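# Hook three ducks from the pond into separate dishes

## Task

Using the hooked pole, raise all three ducks out of the pond by catching their rings, and leave each one upright in a dish that no other duck occupies. The robot's hand may grip the pole only at its red end, and no hand may touch any duck.

## Robot and tools

Robot: two arms, left_arm and right_arm, each carrying an identical right-handed five-finger hand, so axes and motor numbers mean the same thing on both. Bases in the scene frame: left_arm at (-0.004, +0.598, +0.211) m, right_arm at (-0.053, -0.544, +0.211) m, both nearly unrotated about z. The scene frame has its origin at table-top height, halfway between the nominal bases, with +z up, +x pointing out over the table and left_arm on the +y side. Image left and right do not correspond to these names.

Hand point: a spot about 0.05 m in front of the palm and 0.15 m from the wrist flange. Its +z runs along the straightened fingers, +y points out of the palm, and +x runs across the palm away from the thumb. Finger centre lines sit 0.06 m behind it along -y. A wrist bracket on the little-finger side can strike things, and with the palm level the wrist may hang lower than the hand point.

Frames: reported hand positions (m), quaternions (wxyz) and velocities are in each arm's own base frame. Offsets you send use that arm's base axes, and rotations pivot about the Hand target position. Fixed cameras and the table use the scene frame.

Row layout (28 numbers, all in [-1, 1], always both arms): left_arm dx, dy, dz, rx, ry, rz; left hand little, ring, middle, index, thumb_bend, thumb_turn; left force_limit, speed; then the same fourteen for right_arm. Pose numbers are offsets, not poses: they are measured from the arm's Hand target at the start of the action or move, not from the previous row, so repeating an offset keeps moving the arm. Scale: 1.0 equals 0.6 m of translation or 180 degrees; rx, ry, rz form a single rotation vector. Six zeros re-request the current Hand target. Finger and thumb numbers are absolute targets: +1 open/straight, -1 closed; thumb_turn -1 places the thumb opposite the fingers, +1 beside the palm. force_limit maps -1..+1 to roughly 0..10 N at the fingertip (0..15 N for the two thumb motors). speed rises from near zero at -1 to full at +0.48 and stays full above that; use about -0.94 or lower for a gentle grip. To leave a hand unchanged, resend the eight hand numbers of its last executed row (at scene start, its hand_measured plus hand_force_limit and hand_speed). With the thumb opposed, the hand grips things about 0.035 to 0.065 m thick, or a handle down to about 0.025 m.

Tools:
- execute_actions(actions, cameras): actions is a list of actions; each action is up to 15 rows, each row one 1/30 s step, with the final row held if fewer are given. An empty list returns camera images and fuller state.
- move(target, speed, blend, stop_force, zero, blocking, cameras): target is one 28-number row or a list of up to 15 rows, every row offset from the same starting Hand targets. speed in m/s, 0.002 to 3.2 (default 0.25; turning rate capped at twice that in rad/s), one value or one per target. blend in m rounds corners in a list; 0 stops at each. stop_force in N, 4 to 120, ends an arm's path when its wrist sensor feels that much push against the motion; unreliable if the hand rotates, and leave it out when backing off a contact. zero (default true) re-zeros the sensor first. blocking=false returns after about 0.5 s while the move continues (not allowed with stop_force). Whole move capped at 10 s.
- wait(seconds 0 to 10), stop() to brake a running move, zoom_image(camera, region [x0,y0,x1,y1], at most 504x504 px), show_instructions(), zero_wrist_force(arm), finished_scene(scene 1 or 2).
Cameras: cam_high, cam_left_wrist, cam_right_wrist, each 672x504.

Results: end_effector_position, end_effector_quat_wxyz, velocities, Hand target (last commanded pose after clipping; next offsets start here), joint positions and torques, Wrist force/torque along the hand's axes plus the peak since the last report, hand_measured / hand_stopped_by (moving, target, force, stalled, fault) / hand_load_n in motor order, motor temperatures. A move adds a move: line: done, off_target, moving, held or fault, with limits=paced (pose clipped) or limits=held. done means within 3 mm and 2 degrees, not that nothing was touched. A hand often rests short of its Hand target; send the remaining distance as an offset. Orientation commands are clipped to 32 degrees from the measured orientation per step.

Cautions: arms are stiff, so aiming even slightly past a firm contact can trigger a fault stop (outside force near 150 N or joint torque limits: elbow 141, wrists 50.7, shoulders 310 N m) lasting 10 s. Move slowly into contact. Keep the arms and hands apart; a clearance check helps but does not guarantee it, and closing one hand on the other counts as a collision. Do not route paths near an arm's own base. Never let anything drop or leave the table; no hard hits or swinging of loads. Motors at 70 °C give a MOTOR HOT warning; at 85 °C the arm brakes for 30 to 60 s. End the scene with finished_scene only after the ducks stand in their dishes without support.

Each tool is called after "Request:" in YAML: its name, and indented under it one key for each argument.

Reference images:

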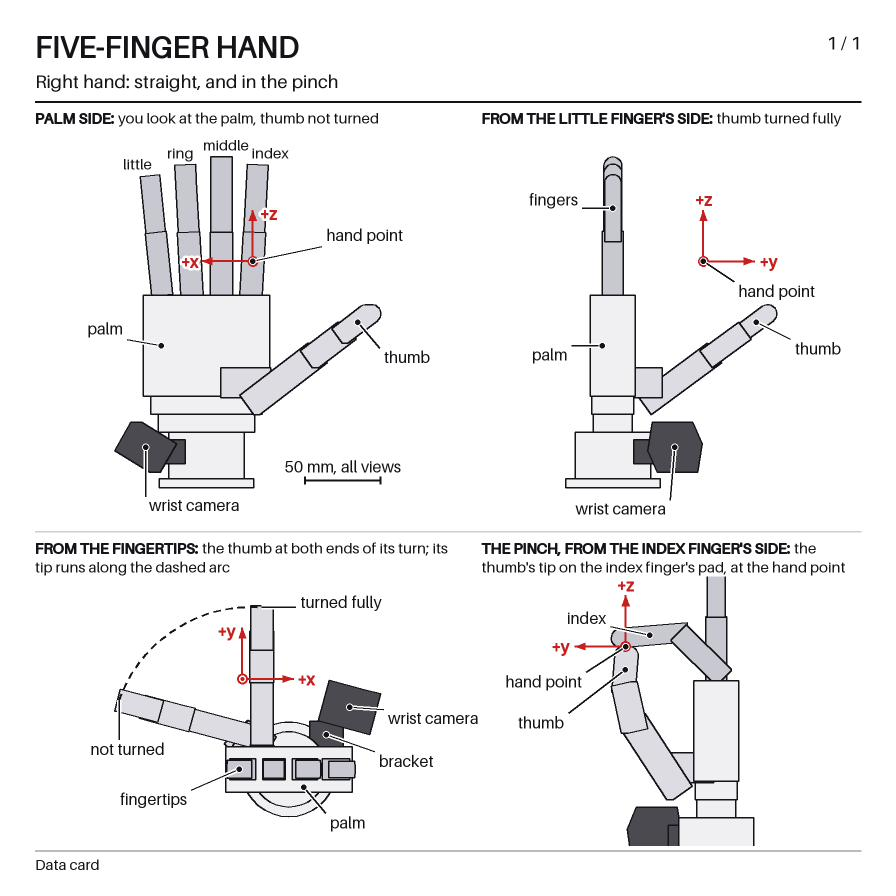

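## Session

Request:
execute_actions:
  actions: []

Scene clock: 0.00 s.
left_arm: end_effector_position=(-0.1789, +0.4749, +0.6300) hand_measured=(+1.000, +1.000, +1.000, +1.000, +1.000, +1.000) hand_load_n=(+0.0, +0.0, +0.0, +0.0, +0.0, +0.0) hand_stopped_by=(target, target, target, target, target, target) hand_force_limit=0.00 hand_speed=-0.80 end_effector_quat_wxyz=(+0.061, +0.777, -0.627, +0.020) | right_arm: end_effector_position=(+0.0930, -0.5388, +0.6209) hand_measured=(+1.000, +1.000, +1.000, +1.000, +1.000, +1.000) hand_load_n=(+0.0, +0.0, +0.0, +0.0, +0.0, +0.0) hand_stopped_by=(target, target, target, target, target, target) hand_force_limit=0.00 hand_speed=-0.80 end_effector_quat_wxyz=(+0.027, +0.669, +0.737, -0.096)
Joint positions: left_arm=[1.419 -1.534 1.383 1.848 1.543 -1.938] | right_arm=[-1.836 -1.582 1.381 1.575 1.61 -1.936]
Joint velocities: within noise
Joint torques (N m): no reading
Motor temperatures (°C): left_arm=[32 36 33 34 47 40] | right_arm=[38 42 35 37 37 46]
Wrist force (N): no reading
Wrist torque (N m): no reading
Wrist force, peak (N): no reading
Hand target: left_arm -0.1789, +0.4749, +0.6300; +0.061, +0.777, -0.627, +0.020 | right_arm +0.0930, -0.5388, +0.6209; +0.027, +0.669, +0.737, -0.096

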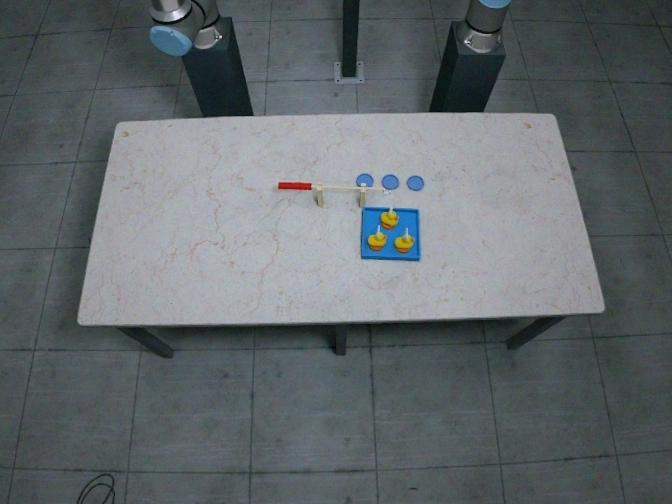

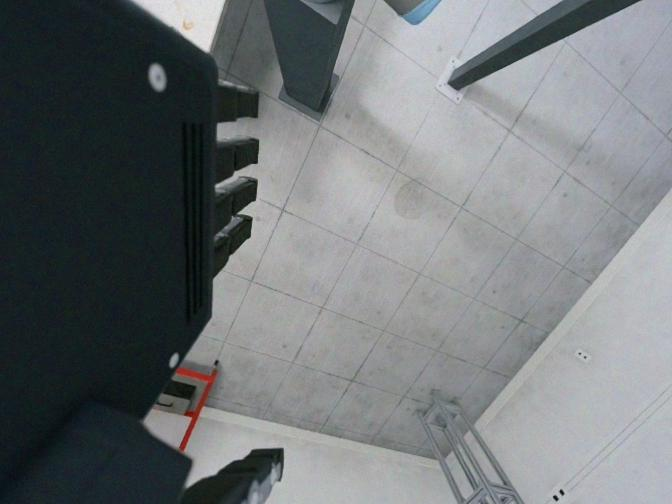

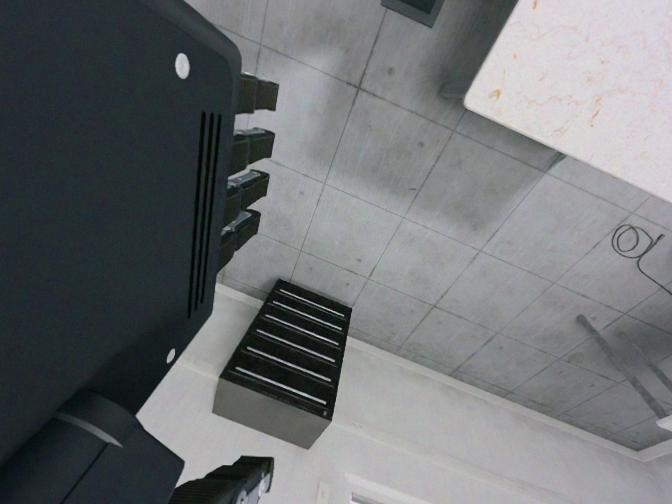

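Request:
zoom_image:
  camera: "cam_high"
  region: [260, 160, 440, 280]

Request:
zoom_image:
  camera: "cam_high"
  region: [350, 165, 434, 270]

Request:
zoom_image:
  camera: "cam_high"
  region: [270, 170, 350, 220]

Scaled by 2.800 from the camera's 672x504 image, which has a finer 960x720 frame.

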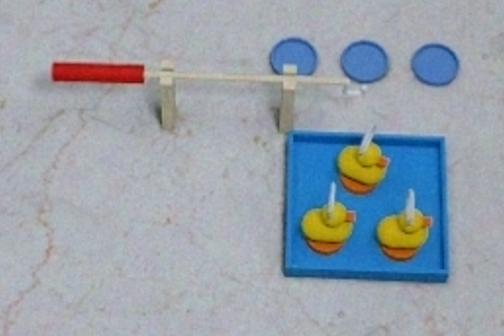

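Scaled by 4.800 from the camera's 672x504 image, which has a finer 960x720 frame.

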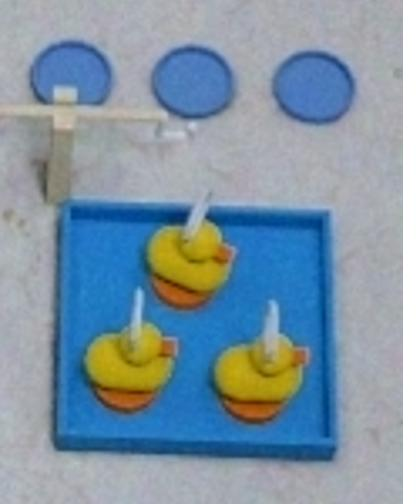

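Scaled by 6.300 from the camera's 672x504 image, which has a finer 960x720 frame.

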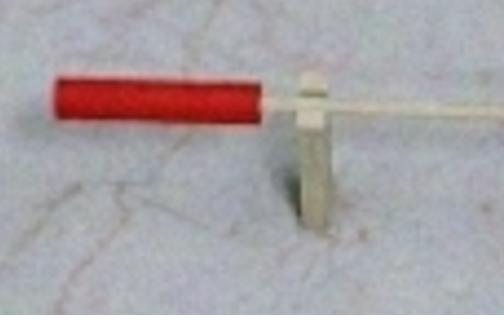

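Request:
move:
  target: [0,0,0,0,0,0,1,1,1,1,1,1,0,-0.8,0.67,0.48,0,0,0,0,1,1,1,1,1,1,0,-0.8]
  speed: 0.3
  cameras: ["all"]

Scene clock: 59.23 s.
left_arm: end_effector_position=(-0.1789, +0.4749, +0.6300) hand_measured=(+1.000, +1.000, +1.000, +1.000, +1.000, +1.000) hand_load_n=(+0.0, +0.0, +0.0, +0.0, +0.0, +0.0) hand_stopped_by=(target, target, target, target, target, target) hand_force_limit=0.00 hand_speed=-0.80 end_effector_quat_wxyz=(+0.061, +0.777, -0.627, +0.020) | right_arm: end_effector_position=(+0.4949, -0.2509, +0.6209) hand_measured=(+1.000, +1.000, +1.000, +1.000, +1.000, +1.000) hand_load_n=(+0.0, +0.0, +0.0, +0.0, +0.0, +0.0) hand_stopped_by=(target, target, target, target, target, target) hand_force_limit=0.00 hand_speed=-0.80 end_effector_quat_wxyz=(+0.027, +0.669, +0.737, -0.096)
Joint positions: left_arm=[1.419 -1.534 1.383 1.848 1.543 -1.938] | right_arm=[-0.737 -1.548 1.377 1.687 1.763 -0.839]
Joint torques (N m): left_arm=[4.1 -39.28 -40.91 3.88 0.32 0.1] | right_arm=[16.06 -25.1 -47.55 7.79 1.97 1.59]
Wrist force (N): left_arm=[0.0 0.2 -0.3] | right_arm=[0.1 0.1 0.0]
Wrist torque (N m): left_arm=[0.05 0.00 0.00] | right_arm=[0.01 -0.04 -0.12]
Wrist force, peak (N): left_arm=[-0.2 0.6 -0.2] | right_arm=[-1.2 -1.0 0.5]
Hand target: left_arm -0.1789, +0.4749, +0.6300; +0.061, +0.777, -0.627, +0.020 | right_arm +0.4950, -0.2508, +0.6209; +0.027, +0.669, +0.737, -0.096
Off the commanded pose: left_arm 0.000 m, 0 deg | right_arm 0.000 m, 0 deg.
move: done

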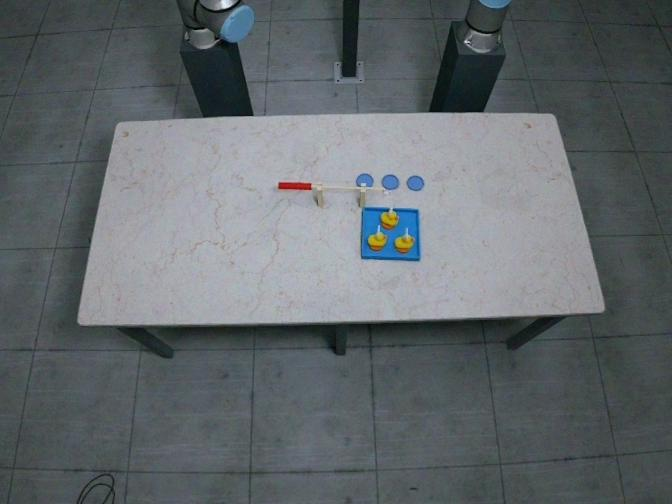

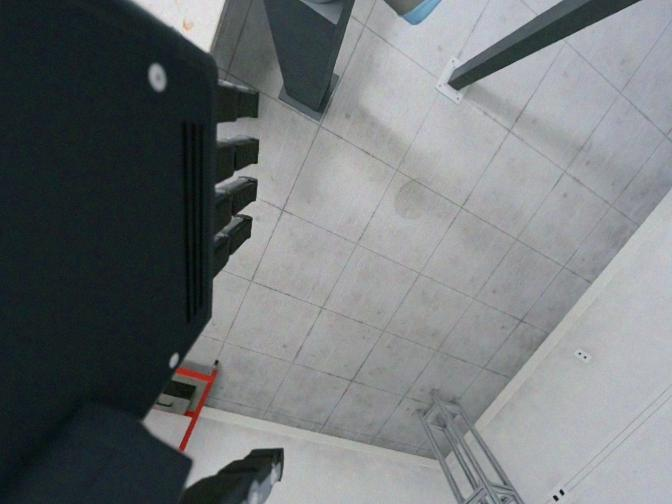

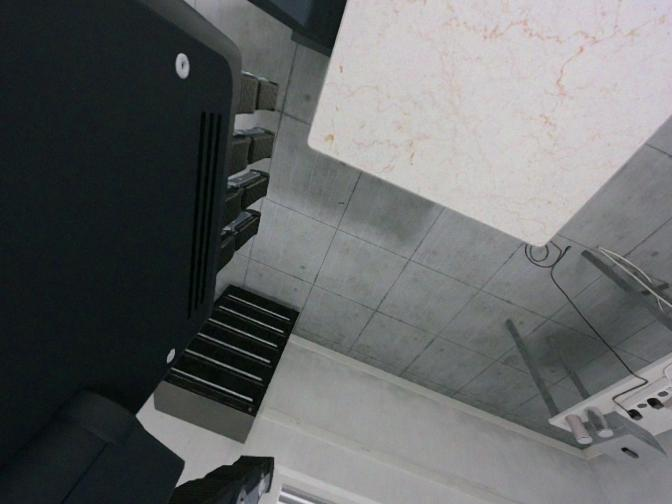

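Request:
move:
  target: [0,0,0,0,0,0,1,1,1,1,1,1,0,-0.8,-0.158,0.917,-0.117,0.0554,-0.0311,-0.0306,1,1,1,1,1,1,0,-0.8]
  speed: 0.35
  cameras: ["all"]

Scene clock: 89.80 s.
left_arm: end_effector_position=(-0.1789, +0.4749, +0.6300) hand_measured=(+1.000, +1.000, +1.000, +1.000, +1.000, +1.000) hand_load_n=(+0.0, +0.0, +0.0, +0.0, +0.0, +0.0) hand_stopped_by=(target, target, target, target, target, target) hand_force_limit=0.00 hand_speed=-0.80 end_effector_quat_wxyz=(+0.061, +0.777, -0.627, +0.020) | right_arm: end_effector_position=(+0.4002, +0.2993, +0.5507) hand_measured=(+1.000, +1.000, +1.000, +1.000, +1.000, +1.000) hand_load_n=(+0.0, +0.0, +0.0, +0.0, +0.0, +0.0) hand_stopped_by=(target, target, target, target, target, target) hand_force_limit=0.00 hand_speed=-0.80 end_effector_quat_wxyz=(+0.000, +0.707, +0.707, +0.000)
Joint positions: left_arm=[1.419 -1.534 1.383 1.848 1.543 -1.938] | right_arm=[0.394 -1.588 1.545 1.614 1.571 0.394]
Joint torques (N m): left_arm=[1.69 -40.5 -41.21 3.91 0.12 0.32] | right_arm=[16.42 -22.21 -44.06 1.46 2.44 1.49]
Wrist force (N): left_arm=[0.0 0.2 0.2] | right_arm=[-0.1 0.6 0.3]
Wrist torque (N m): left_arm=[0.02 -0.01 0.00] | right_arm=[0.06 0.00 -0.15]
Wrist force, peak (N): left_arm=[-0.3 0.7 -0.1] | right_arm=[-1.9 0.2 0.3]
Hand target: left_arm -0.1789, +0.4749, +0.6300; +0.061, +0.777, -0.627, +0.020 | right_arm +0.4002, +0.2994, +0.5507; +0.000, +0.707, +0.707, +0.000
Off the commanded pose: left_arm 0.000 m, 0 deg | right_arm 0.000 m, 0 deg.
move: done

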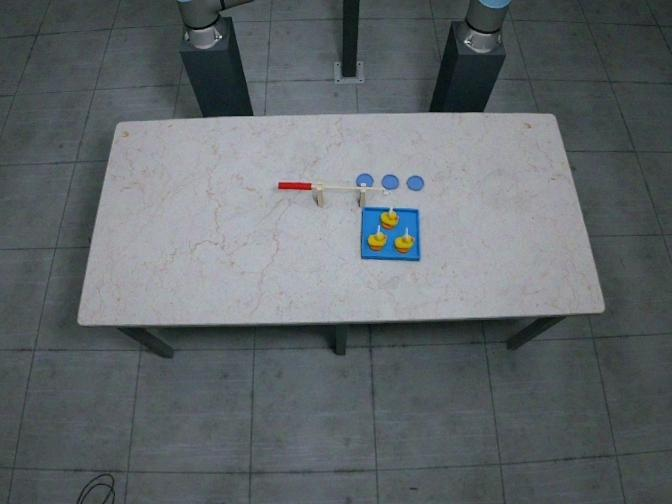

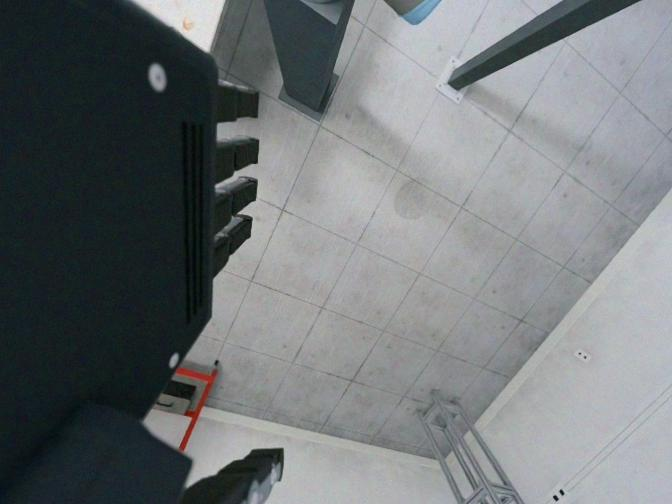

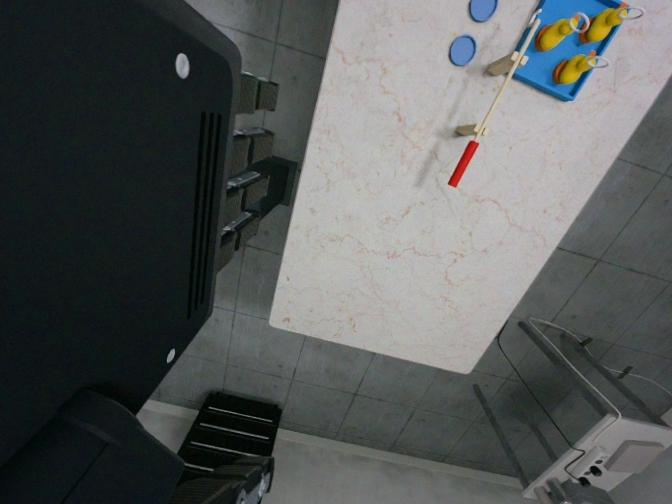

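Request:
move:
  target: [0.8815,-0.0415,-0.133,0,0,-0.533,1,1,1,1,1,1,0,-0.8,0,0,0,0,0,0,1,1,1,1,1,1,0,-0.8]
  speed: 0.35
  cameras: ["cam_high", "cam_left_wrist"]

Scene clock: 186.80 s.
left_arm: end_effector_position=(+0.3498, +0.4500, +0.5502) hand_measured=(+1.000, +1.000, +1.000, +1.000, +1.000, +1.000) hand_load_n=(+0.0, +0.0, +0.0, +0.0, +0.0, +0.0) hand_stopped_by=(target, target, target, target, target, target) hand_force_limit=0.00 hand_speed=-0.80 end_effector_quat_wxyz=(-0.056, -0.055, +0.996, +0.032) | right_arm: end_effector_position=(+0.4002, +0.2994, +0.5507) hand_measured=(+1.000, +1.000, +1.000, +1.000, +1.000, +1.000) hand_load_n=(+0.0, +0.0, +0.0, +0.0, +0.0, +0.0) hand_stopped_by=(target, target, target, target, target, target) hand_force_limit=0.00 hand_speed=-0.80 end_effector_quat_wxyz=(+0.000, +0.707, +0.707, +0.000)
Joint positions: left_arm=[0.461 -1.518 1.496 1.669 1.467 -1.224] | right_arm=[0.395 -1.587 1.545 1.614 1.571 0.394]
Joint torques (N m): left_arm=[-13.73 -23.4 -49.26 1.76 -3.51 3.82] | right_arm=[15.97 -22.48 -45.22 2.07 2.03 2.24]
Wrist force (N): left_arm=[-0.2 0.2 0.0] | right_arm=[-0.1 0.5 0.2]
Wrist torque (N m): left_arm=[0.00 0.04 -0.06] | right_arm=[0.05 -0.01 -0.14]
Wrist force, peak (N): left_arm=[-0.6 1.0 0.0] | right_arm=[-0.2 0.7 0.7]
Hand target: left_arm +0.3500, +0.4500, +0.5502; -0.056, -0.055, +0.996, +0.032 | right_arm +0.4002, +0.2994, +0.5507; +0.000, +0.707, +0.707, +0.000
Off the commanded pose: left_arm 0.000 m, 0 deg | right_arm 0.000 m, 0 deg.
move: done
Images, in order (width x height): cam_high 672x504, cam_left_wrist 672x504.

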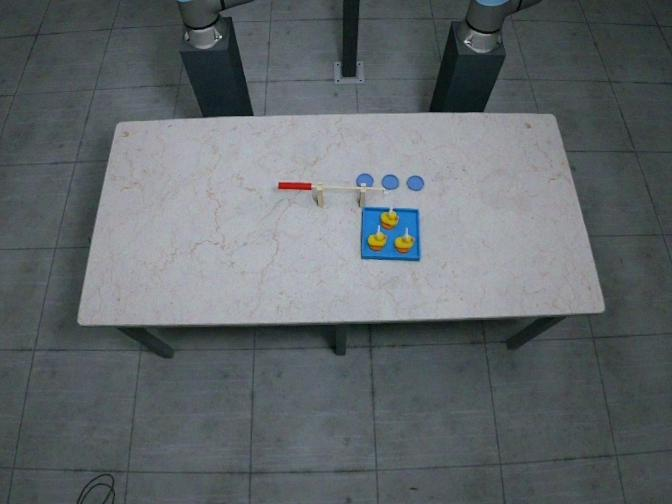

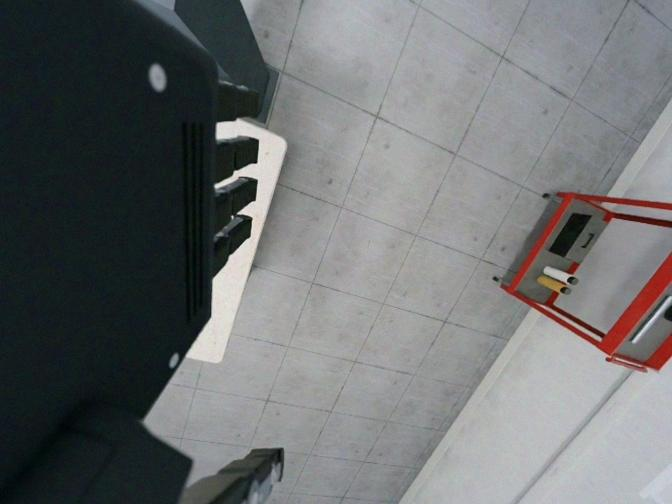

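Request:
move:
  target: [0.4167,-0.75,-0.333,-0.1528,-0.1265,-0.5387,1,1,1,1,1,1,0,-0.8,0,0,0,0,0,0,1,1,1,1,1,1,0,-0.8]
  speed: 0.35
  cameras: ["cam_left_wrist"]

Scene clock: 206.13 s.
left_arm: end_effector_position=(+0.5999, +0.0001, +0.3504) hand_measured=(+1.000, +1.000, +1.000, +1.000, +1.000, +1.000) hand_load_n=(+0.0, +0.0, +0.0, +0.0, +0.0, +0.0) hand_stopped_by=(target, target, target, target, target, target) hand_force_limit=0.00 hand_speed=-0.80 end_effector_quat_wxyz=(+0.150, +0.705, +0.675, -0.156) | right_arm: end_effector_position=(+0.4002, +0.2994, +0.5507) hand_measured=(+1.000, +1.000, +1.000, +1.000, +1.000, +1.000) hand_load_n=(+0.0, +0.0, +0.0, +0.0, +0.0, +0.0) hand_stopped_by=(target, target, target, target, target, target) hand_force_limit=0.00 hand_speed=-0.80 end_effector_quat_wxyz=(+0.000, +0.707, +0.707, +0.000)
Joint positions: left_arm=[-0.056 -1.371 1.73 1.205 2.008 -0.013] | right_arm=[0.395 -1.587 1.545 1.614 1.571 0.394]
Joint torques (N m): left_arm=[-13.45 -33.84 -47.8 1.55 4.42 3.79] | right_arm=[15.5 -22.28 -45.16 3.17 2.36 1.86]
Wrist force (N): left_arm=[1.3 0.9 0.2] | right_arm=[0.0 0.5 0.5]
Wrist torque (N m): left_arm=[0.06 -0.03 0.09] | right_arm=[0.04 -0.03 -0.14]
Wrist force, peak (N): left_arm=[1.0 1.2 0.5] | right_arm=[-0.3 0.8 0.5]
Hand target: left_arm +0.6000, +0.0000, +0.3504; +0.150, +0.706, +0.675, -0.156 | right_arm +0.4002, +0.2994, +0.5507; +0.000, +0.707, +0.707, +0.000
Off the commanded pose: left_arm 0.000 m, 0 deg | right_arm 0.000 m, 0 deg.
move: done
Images, in order (width x height): cam_left_wrist 672x504.

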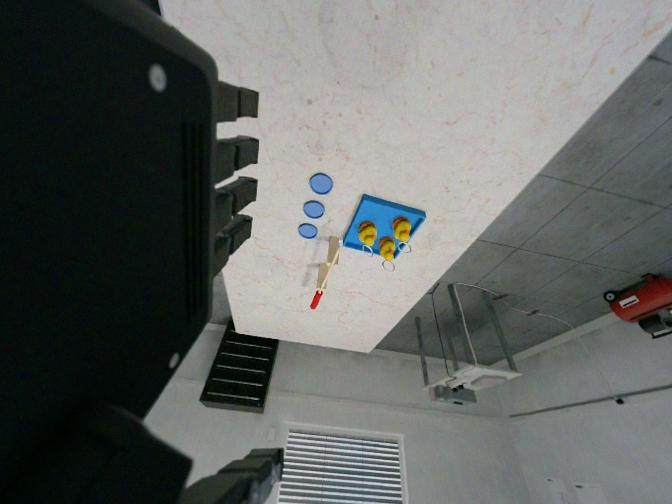

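Request:
move:
  target: [0.1,-0.145,-0.302,0,0,0,1,1,1,1,1,1,0,-0.8,0,0,0,0,0,0,1,1,1,1,1,1,0,-0.8]
  speed: 0.2
  cameras: ["cam_high", "cam_left_wrist"]

Request:
zoom_image:
  camera: "cam_left_wrist"
  region: [250, 130, 470, 330]

Scene clock: 214.43 s.
left_arm: end_effector_position=(+0.6599, -0.0869, +0.1694) hand_measured=(+1.000, +1.000, +1.000, +1.000, +1.000, +1.000) hand_load_n=(+0.0, +0.0, +0.0, +0.0, +0.0, +0.0) hand_stopped_by=(target, target, target, target, target, target) hand_force_limit=0.00 hand_speed=-0.80 end_effector_quat_wxyz=(+0.150, +0.706, +0.675, -0.156) | right_arm: end_effector_position=(+0.4002, +0.2994, +0.5507) hand_measured=(+1.000, +1.000, +1.000, +1.000, +1.000, +1.000) hand_load_n=(+0.0, +0.0, +0.0, +0.0, -0.5, +0.0) hand_stopped_by=(target, target, target, target, target, target) hand_force_limit=0.00 hand_speed=-0.80 end_effector_quat_wxyz=(+0.000, +0.707, +0.707, +0.000)
Joint positions: left_arm=[-0.197 -1.167 1.797 0.868 2.003 -0.168] | right_arm=[0.395 -1.587 1.545 1.614 1.571 0.394]
Joint torques (N m): left_arm=[-14.81 -47.16 -40.78 1.33 -2.06 -4.14] | right_arm=[16.51 -22.12 -44.67 3.92 1.89 1.74]
Wrist force (N): left_arm=[1.2 0.4 -0.3] | right_arm=[-0.2 0.5 0.7]
Wrist torque (N m): left_arm=[0.01 0.00 0.36] | right_arm=[0.03 0.00 -0.15]
Wrist force, peak (N): left_arm=[1.3 0.4 -1.3] | right_arm=[-0.2 0.8 0.5]
Hand target: left_arm +0.6600, -0.0870, +0.1692; +0.150, +0.706, +0.675, -0.156 | right_arm +0.4002, +0.2994, +0.5507; +0.000, +0.707, +0.707, +0.000
Off the commanded pose: left_arm 0.000 m, 0 deg | right_arm 0.000 m, 0 deg.
move: done
Images, in order (width x height): cam_high 672x504, cam_left_wrist 672x504.

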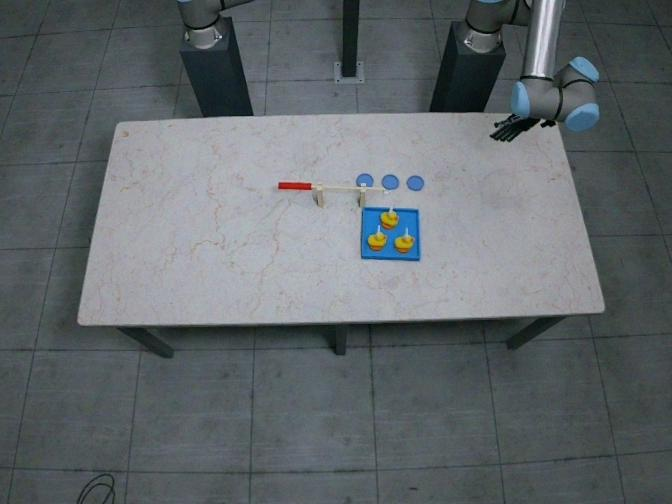

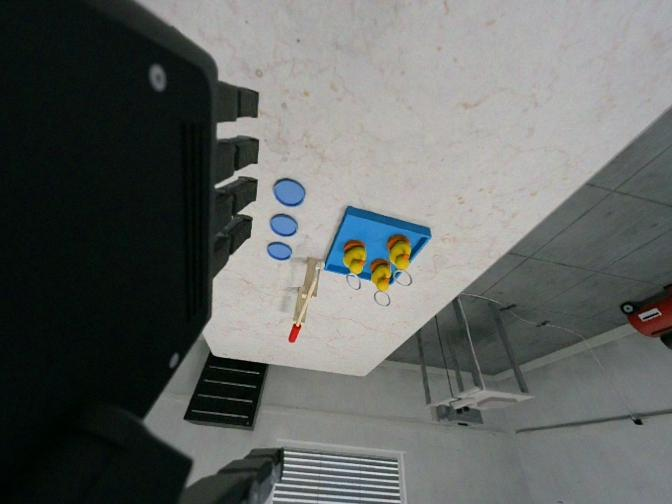

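Scaled by 2.291 from the camera's 672x504 image, which has a finer 960x720 frame.

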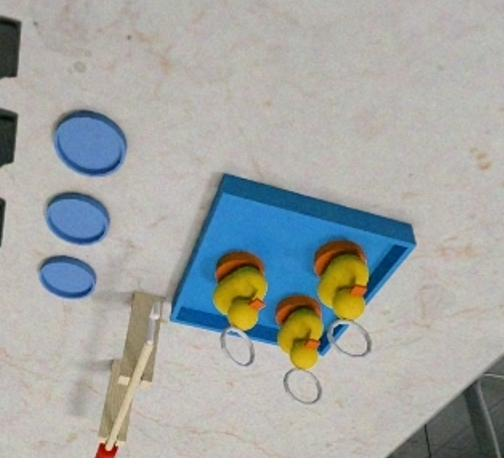

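Request:
zoom_image:
  camera: "cam_left_wrist"
  region: [280, 245, 350, 315]

Request:
zoom_image:
  camera: "cam_left_wrist"
  region: [330, 220, 430, 320]

Scaled by 7.200 from the camera's 672x504 image, which has a finer 960x720 frame.

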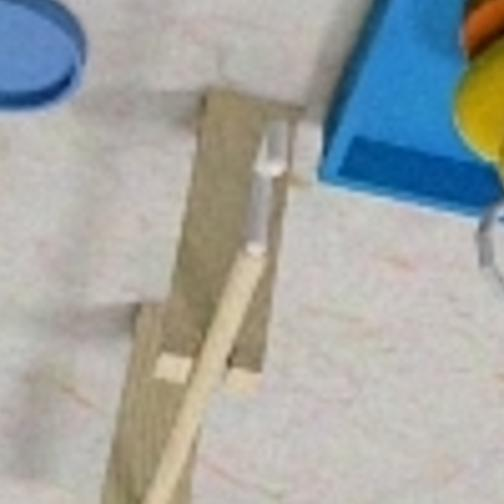

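Scaled by 5.040 from the camera's 672x504 image, which has a finer 960x720 frame.

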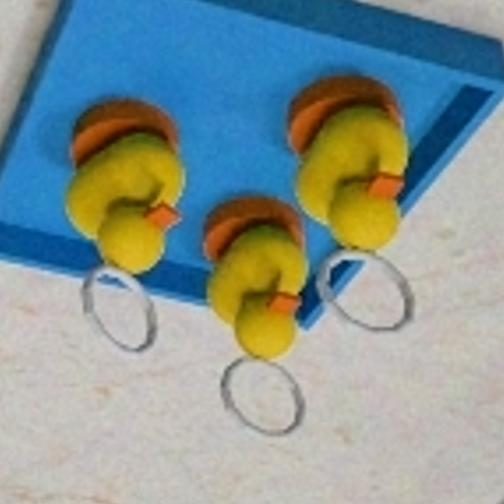

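Request:
move:
  target: [-0.02,-0.333,-0.13,0,0,0,1,1,1,1,1,1,0,-0.8,0,0,0,0,0,0,1,1,1,1,1,1,0,-0.8]
  speed: 0.2
  cameras: ["cam_high", "cam_left_wrist"]

Request:
zoom_image:
  camera: "cam_left_wrist"
  region: [220, 200, 520, 425]

Scene clock: 231.77 s.
left_arm: end_effector_position=(+0.6480, -0.2866, +0.0913) hand_measured=(+1.000, +1.000, +1.000, +1.000, +1.000, +1.000) hand_load_n=(+0.0, +0.0, +0.0, +0.0, +0.0, +0.0) hand_stopped_by=(target, target, target, target, target, target) hand_force_limit=0.00 hand_speed=-0.80 end_effector_quat_wxyz=(+0.150, +0.706, +0.675, -0.156) | right_arm: end_effector_position=(+0.4002, +0.2994, +0.5507) hand_measured=(+1.000, +1.000, +1.000, +1.000, +1.000, +1.000) hand_load_n=(+0.0, +0.0, +0.0, +0.0, +0.0, +0.0) hand_stopped_by=(target, target, target, target, target, target) hand_force_limit=0.00 hand_speed=-0.80 end_effector_quat_wxyz=(+0.000, +0.707, +0.707, +0.000)
Joint positions: left_arm=[-0.525 -1.101 1.832 0.626 1.955 -0.522] | right_arm=[0.395 -1.587 1.545 1.614 1.571 0.394]
Joint torques (N m): left_arm=[-14.86 -47.14 -38.87 1.22 -2.43 -4.17] | right_arm=[16.34 -21.74 -43.94 4.67 1.91 1.81]
Wrist force (N): left_arm=[1.0 0.6 -0.1] | right_arm=[-0.2 0.5 0.4]
Wrist torque (N m): left_arm=[0.05 0.02 0.36] | right_arm=[0.04 0.00 -0.15]
Wrist force, peak (N): left_arm=[2.1 0.7 -0.8] | right_arm=[-0.3 0.9 0.6]
Hand target: left_arm +0.6480, -0.2868, +0.0912; +0.150, +0.706, +0.675, -0.156 | right_arm +0.4002, +0.2994, +0.5507; +0.000, +0.707, +0.707, +0.000
Off the commanded pose: left_arm 0.000 m, 0 deg | right_arm 0.000 m, 0 deg.
move: done
Images, in order (width x height): cam_high 672x504, cam_left_wrist 672x504.

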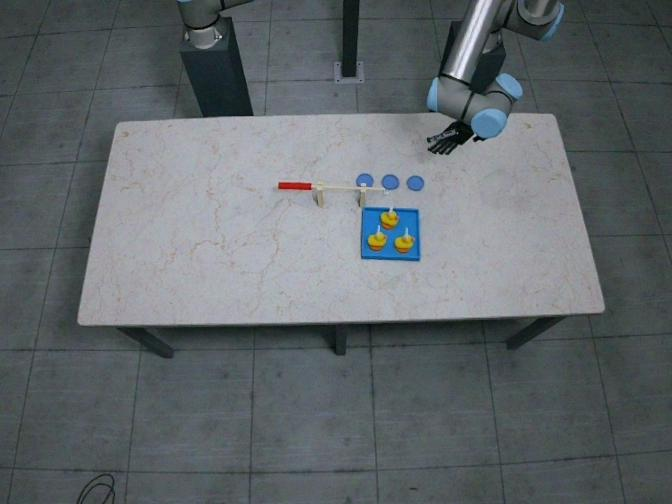

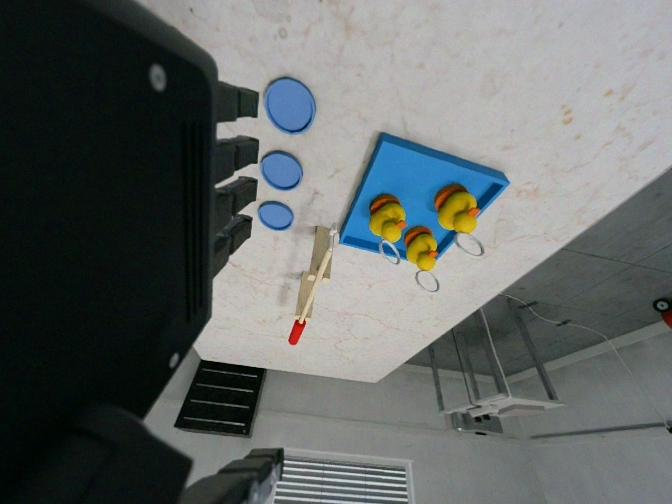

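Scaled by 1.680 from the camera's 672x504 image, which has a finer 960x720 frame.

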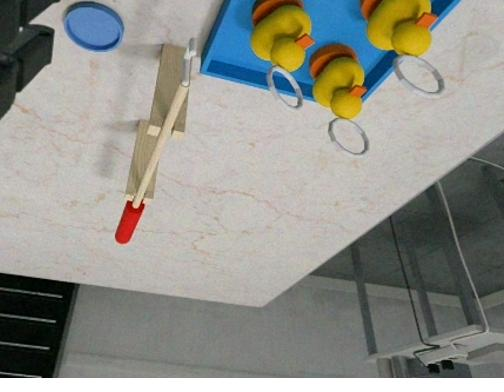

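Request:
zoom_image:
  camera: "cam_left_wrist"
  region: [305, 215, 355, 265]

Request:
zoom_image:
  camera: "cam_left_wrist"
  region: [360, 170, 500, 300]

Scaled by 10.080 from the camera's 672x504 image, which has a finer 960x720 frame.

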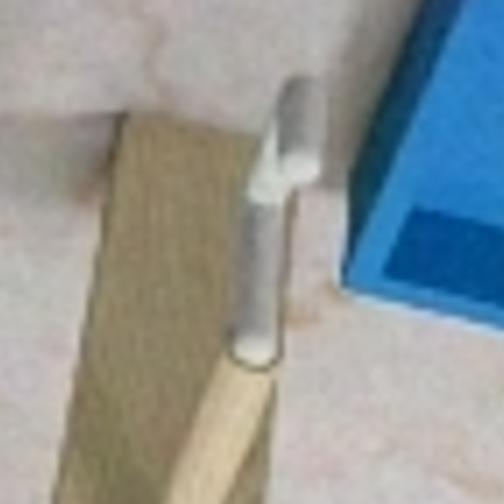

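Scaled by 3.600 from the camera's 672x504 image, which has a finer 960x720 frame.

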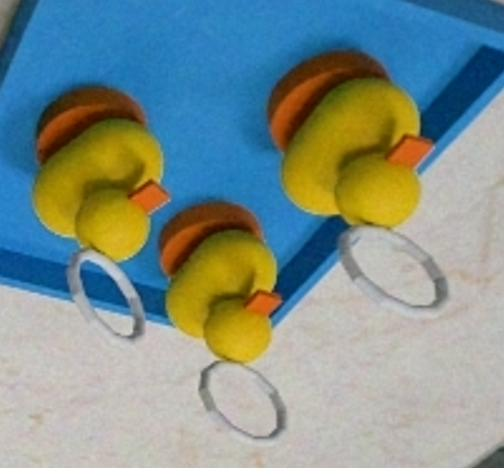

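Request:
move:
  target: [0.083,0.213,-0.07,-0.111,0.0049,0,-1,-1,-1,-1,1,1,-0.6,-0.4,0,0,0,0,0,0,1,1,1,1,1,1,0,-0.8]
  speed: 0.15
  cameras: ["cam_high", "cam_left_wrist"]

Request:
zoom_image:
  camera: "cam_left_wrist"
  region: [250, 150, 500, 350]

Scene clock: 346.13 s.
left_arm: end_effector_position=(+0.6978, -0.1591, +0.0492) hand_measured=(-1.000, -1.000, -1.000, -1.000, +1.000, +1.000) hand_load_n=(+0.0, +0.0, +0.5, +0.0, +0.0, +0.0) hand_stopped_by=(target, target, target, target, target, target) hand_force_limit=-0.60 hand_speed=-0.40 end_effector_quat_wxyz=(+0.265, +0.668, +0.638, -0.276) | right_arm: end_effector_position=(+0.4002, +0.2994, +0.5507) hand_measured=(+1.000, +1.000, +1.000, +1.000, +1.000, +1.000) hand_load_n=(+0.0, +0.0, +0.0, +0.0, +0.0, -0.5) hand_stopped_by=(target, target, target, target, target, target) hand_force_limit=0.00 hand_speed=-0.80 end_effector_quat_wxyz=(+0.000, +0.707, +0.707, +0.000)
Joint positions: left_arm=[-0.188 -0.918 1.781 0.564 2.346 -0.202] | right_arm=[0.395 -1.587 1.545 1.614 1.571 0.394]
Joint torques (N m): left_arm=[19.96 -56.04 -35.6 5.42 4.66 3.93] | right_arm=[14.39 -22.79 -43.9 5.57 2.09 1.64]
Wrist force (N): left_arm=[1.9 0.7 -0.5] | right_arm=[-0.1 0.7 0.5]
Wrist torque (N m): left_arm=[0.11 -0.02 0.17] | right_arm=[0.05 -0.01 -0.14]
Wrist force, peak (N): left_arm=[2.9 1.0 -0.9] | right_arm=[-0.2 1.1 0.2]
Hand target: left_arm +0.6978, -0.1590, +0.0492; +0.265, +0.668, +0.638, -0.276 | right_arm +0.4002, +0.2994, +0.5507; +0.000, +0.707, +0.707, +0.000
Off the commanded pose: left_arm 0.000 m, 0 deg | right_arm 0.000 m, 0 deg.
move: done
Images, in order (width x height): cam_high 672x504, cam_left_wrist 672x504.

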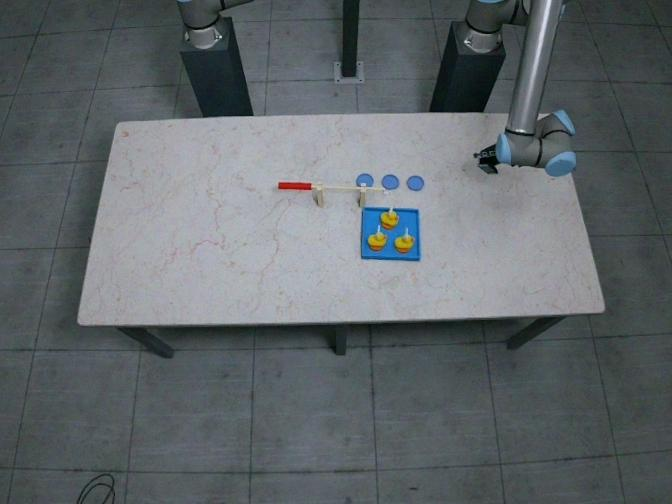

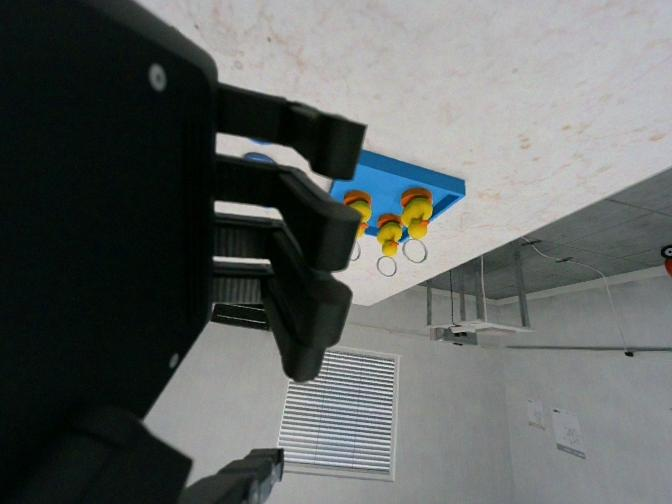

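Scaled by 2.016 from the camera's 672x504 image, which has a finer 960x720 frame.

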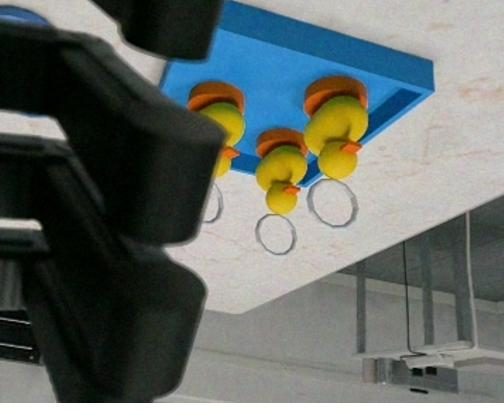

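Request:
move:
  target: [0,0,0,0,0,0,1,1,1,1,1,1,-0.6,-0.4,0.535,0.056,-0.77,0,0,0,1,1,1,1,1,-1,-0.4,-0.4]
  speed: 0.25
  cameras: ["all"]

Request:
zoom_image:
  camera: "cam_left_wrist"
  region: [240, 130, 490, 330]

Scene clock: 365.37 s.
left_arm: end_effector_position=(+0.6978, -0.1590, +0.0492) hand_measured=(+1.000, +1.000, +1.000, +1.000, +1.000, +1.000) hand_load_n=(+0.0, +0.0, +0.0, -0.5, +0.0, +0.0) hand_stopped_by=(target, target, target, target, target, target) hand_force_limit=-0.60 hand_speed=-0.40 end_effector_quat_wxyz=(+0.265, +0.668, +0.638, -0.276) | right_arm: end_effector_position=(+0.7210, +0.3330, +0.0889) hand_measured=(+1.000, +1.000, +1.000, +1.000, +1.000, -1.000) hand_load_n=(+0.0, +0.0, +0.5, +0.0, +0.0, +0.0) hand_stopped_by=(target, target, target, target, target, target) hand_force_limit=-0.40 hand_speed=-0.40 end_effector_quat_wxyz=(+0.000, +0.707, +0.707, +0.000) end_effector_velocity=(+0.002, +0.000, -0.002) end_effector_angular_velocity=(+0.000, +0.001, +0.001)
Joint positions: left_arm=[-0.188 -0.918 1.781 0.565 2.347 -0.202] | right_arm=[0.27 -0.915 1.488 0.998 1.571 0.27]
Joint velocities: left_arm=[within noise] | right_arm=[0 0.005 -0.003 -0.001 0 -0.001]
Joint torques (N m): left_arm=[18.39 -57.49 -27.65 3.2 2.76 4.09] | right_arm=[-15.59 -59.04 -39.09 1.76 0.73 -2.11]
Wrist force (N): left_arm=[2.1 0.9 -0.6] | right_arm=[-0.2 0.9 0.8]
Wrist torque (N m): left_arm=[0.12 -0.03 0.20] | right_arm=[0.07 -0.06 0.16]
Wrist force, peak (N): left_arm=[2.3 1.1 -0.7] | right_arm=[-0.5 0.9 1.7]
Hand target: left_arm +0.6978, -0.1590, +0.0492; +0.265, +0.668, +0.638, -0.276 | right_arm +0.7212, +0.3330, +0.0887; +0.000, +0.707, +0.707, +0.000
Off the commanded pose: left_arm 0.000 m, 0 deg | right_arm 0.000 m, 0 deg.
move: done

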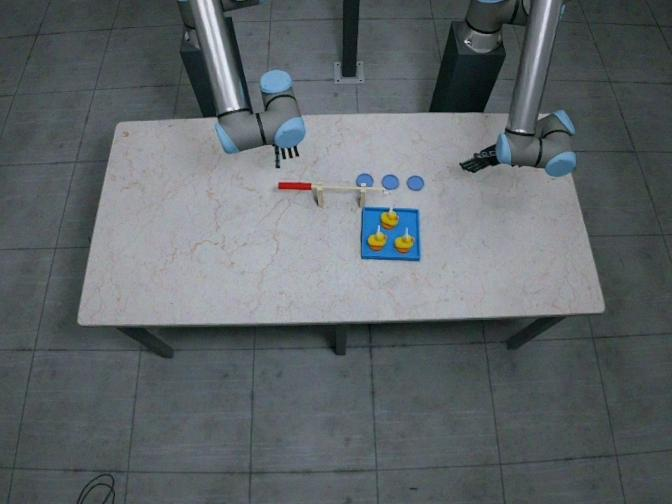

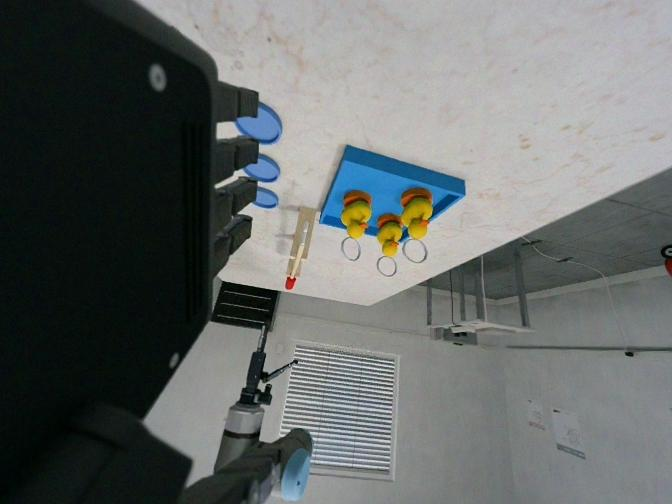

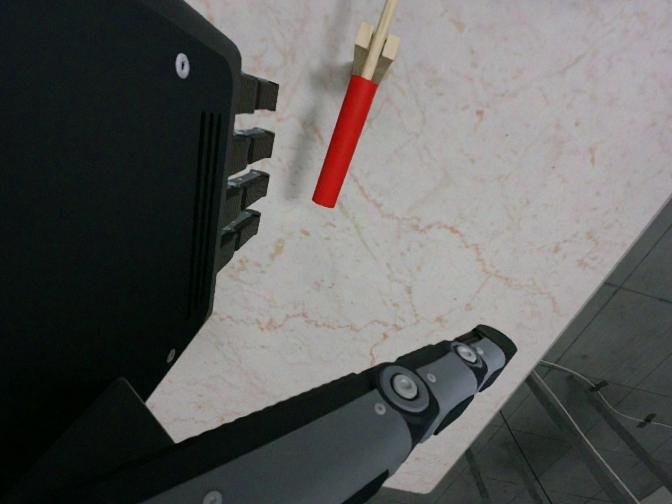

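Scaled by 2.016 from the camera's 672x504 image, which has a finer 960x720 frame.

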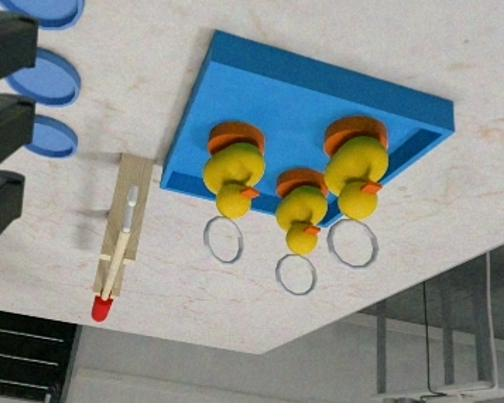

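Request:
move:
  target: [0,0,0,0,0,0,1,1,1,1,1,1,-0.6,-0.4,0.0142,0.0183,-0.1667,0,0,-0.0222,1,1,1,1,1,-1,-0.4,-0.4]
  speed: 0.12
  cameras: ["all"]

Request:
zoom_image:
  camera: "cam_left_wrist"
  region: [240, 190, 380, 300]

Request:
zoom_image:
  camera: "cam_high"
  region: [230, 110, 440, 270]

Scene clock: 388.33 s.
left_arm: end_effector_position=(+0.6978, -0.1590, +0.0492) hand_measured=(+1.000, +1.000, +1.000, +1.000, +1.000, +1.000) hand_load_n=(+0.5, +0.0, +0.0, +0.0, +0.0, +0.0) hand_stopped_by=(target, target, target, target, target, target) hand_force_limit=-0.60 hand_speed=-0.40 end_effector_quat_wxyz=(+0.265, +0.668, +0.638, -0.276) | right_arm: end_effector_position=(+0.7297, +0.3439, -0.0110) hand_measured=(+1.000, +1.000, +1.000, +1.000, +1.000, -1.000) hand_load_n=(+0.0, +0.0, +0.0, +0.0, +0.0, +0.0) hand_stopped_by=(target, target, target, target, target, target) hand_force_limit=-0.40 hand_speed=-0.40 end_effector_quat_wxyz=(+0.000, +0.731, +0.682, +0.000)
Joint positions: left_arm=[-0.188 -0.918 1.781 0.565 2.347 -0.202] | right_arm=[0.286 -0.795 1.481 0.885 1.571 0.355]
Joint torques (N m): left_arm=[11.1 -60.83 -17.37 1.74 0.26 4.16] | right_arm=[16.15 -66.96 -36.16 1.74 1.23 2.18]
Wrist force (N): left_arm=[1.9 1.0 -0.7] | right_arm=[-0.1 0.9 0.6]
Wrist torque (N m): left_arm=[0.14 0.01 0.19] | right_arm=[0.12 -0.06 -0.13]
Wrist force, peak (N): left_arm=[2.3 1.0 -0.8] | right_arm=[0.0 0.5 1.7]
Hand target: left_arm +0.6978, -0.1590, +0.0492; +0.265, +0.668, +0.638, -0.276 | right_arm +0.7297, +0.3440, -0.0113; +0.000, +0.731, +0.682, +0.000
Off the commanded pose: left_arm 0.000 m, 0 deg | right_arm 0.000 m, 0 deg.
move: done

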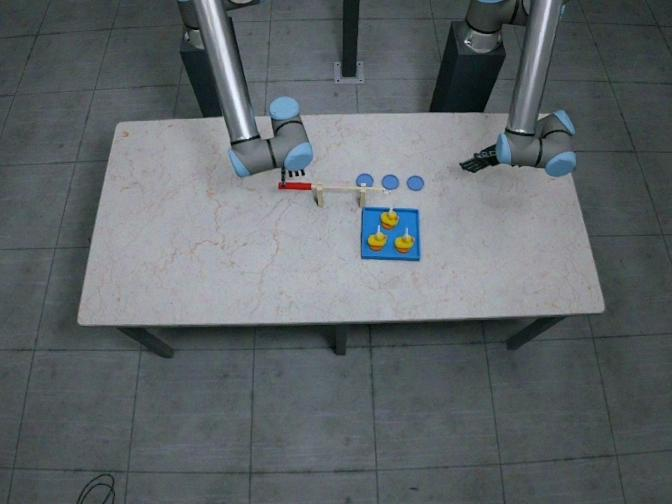

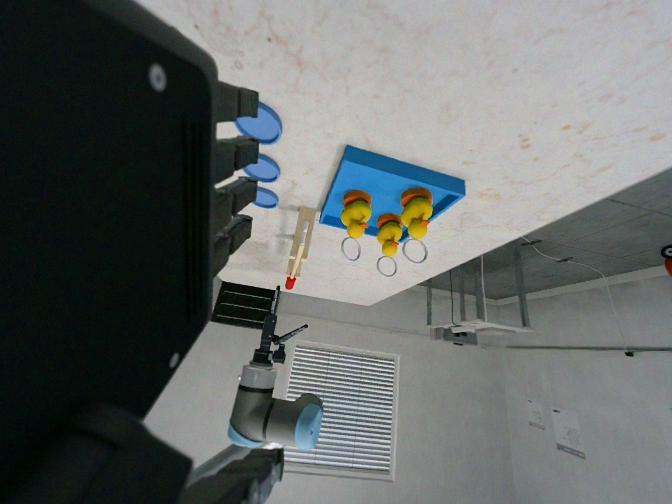

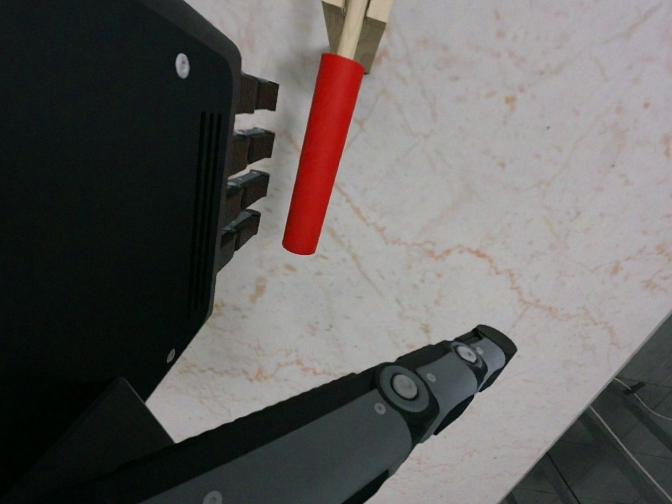

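Scaled by 3.600 from the camera's 672x504 image, which has a finer 960x720 frame.

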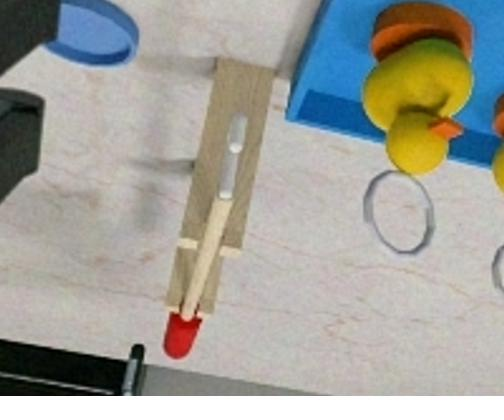

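Scaled by 2.400 from the camera's 672x504 image, which has a finer 960x720 frame.

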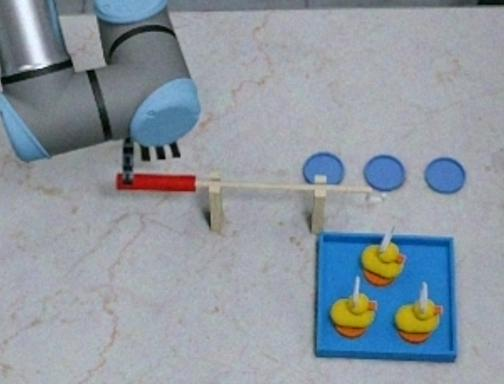

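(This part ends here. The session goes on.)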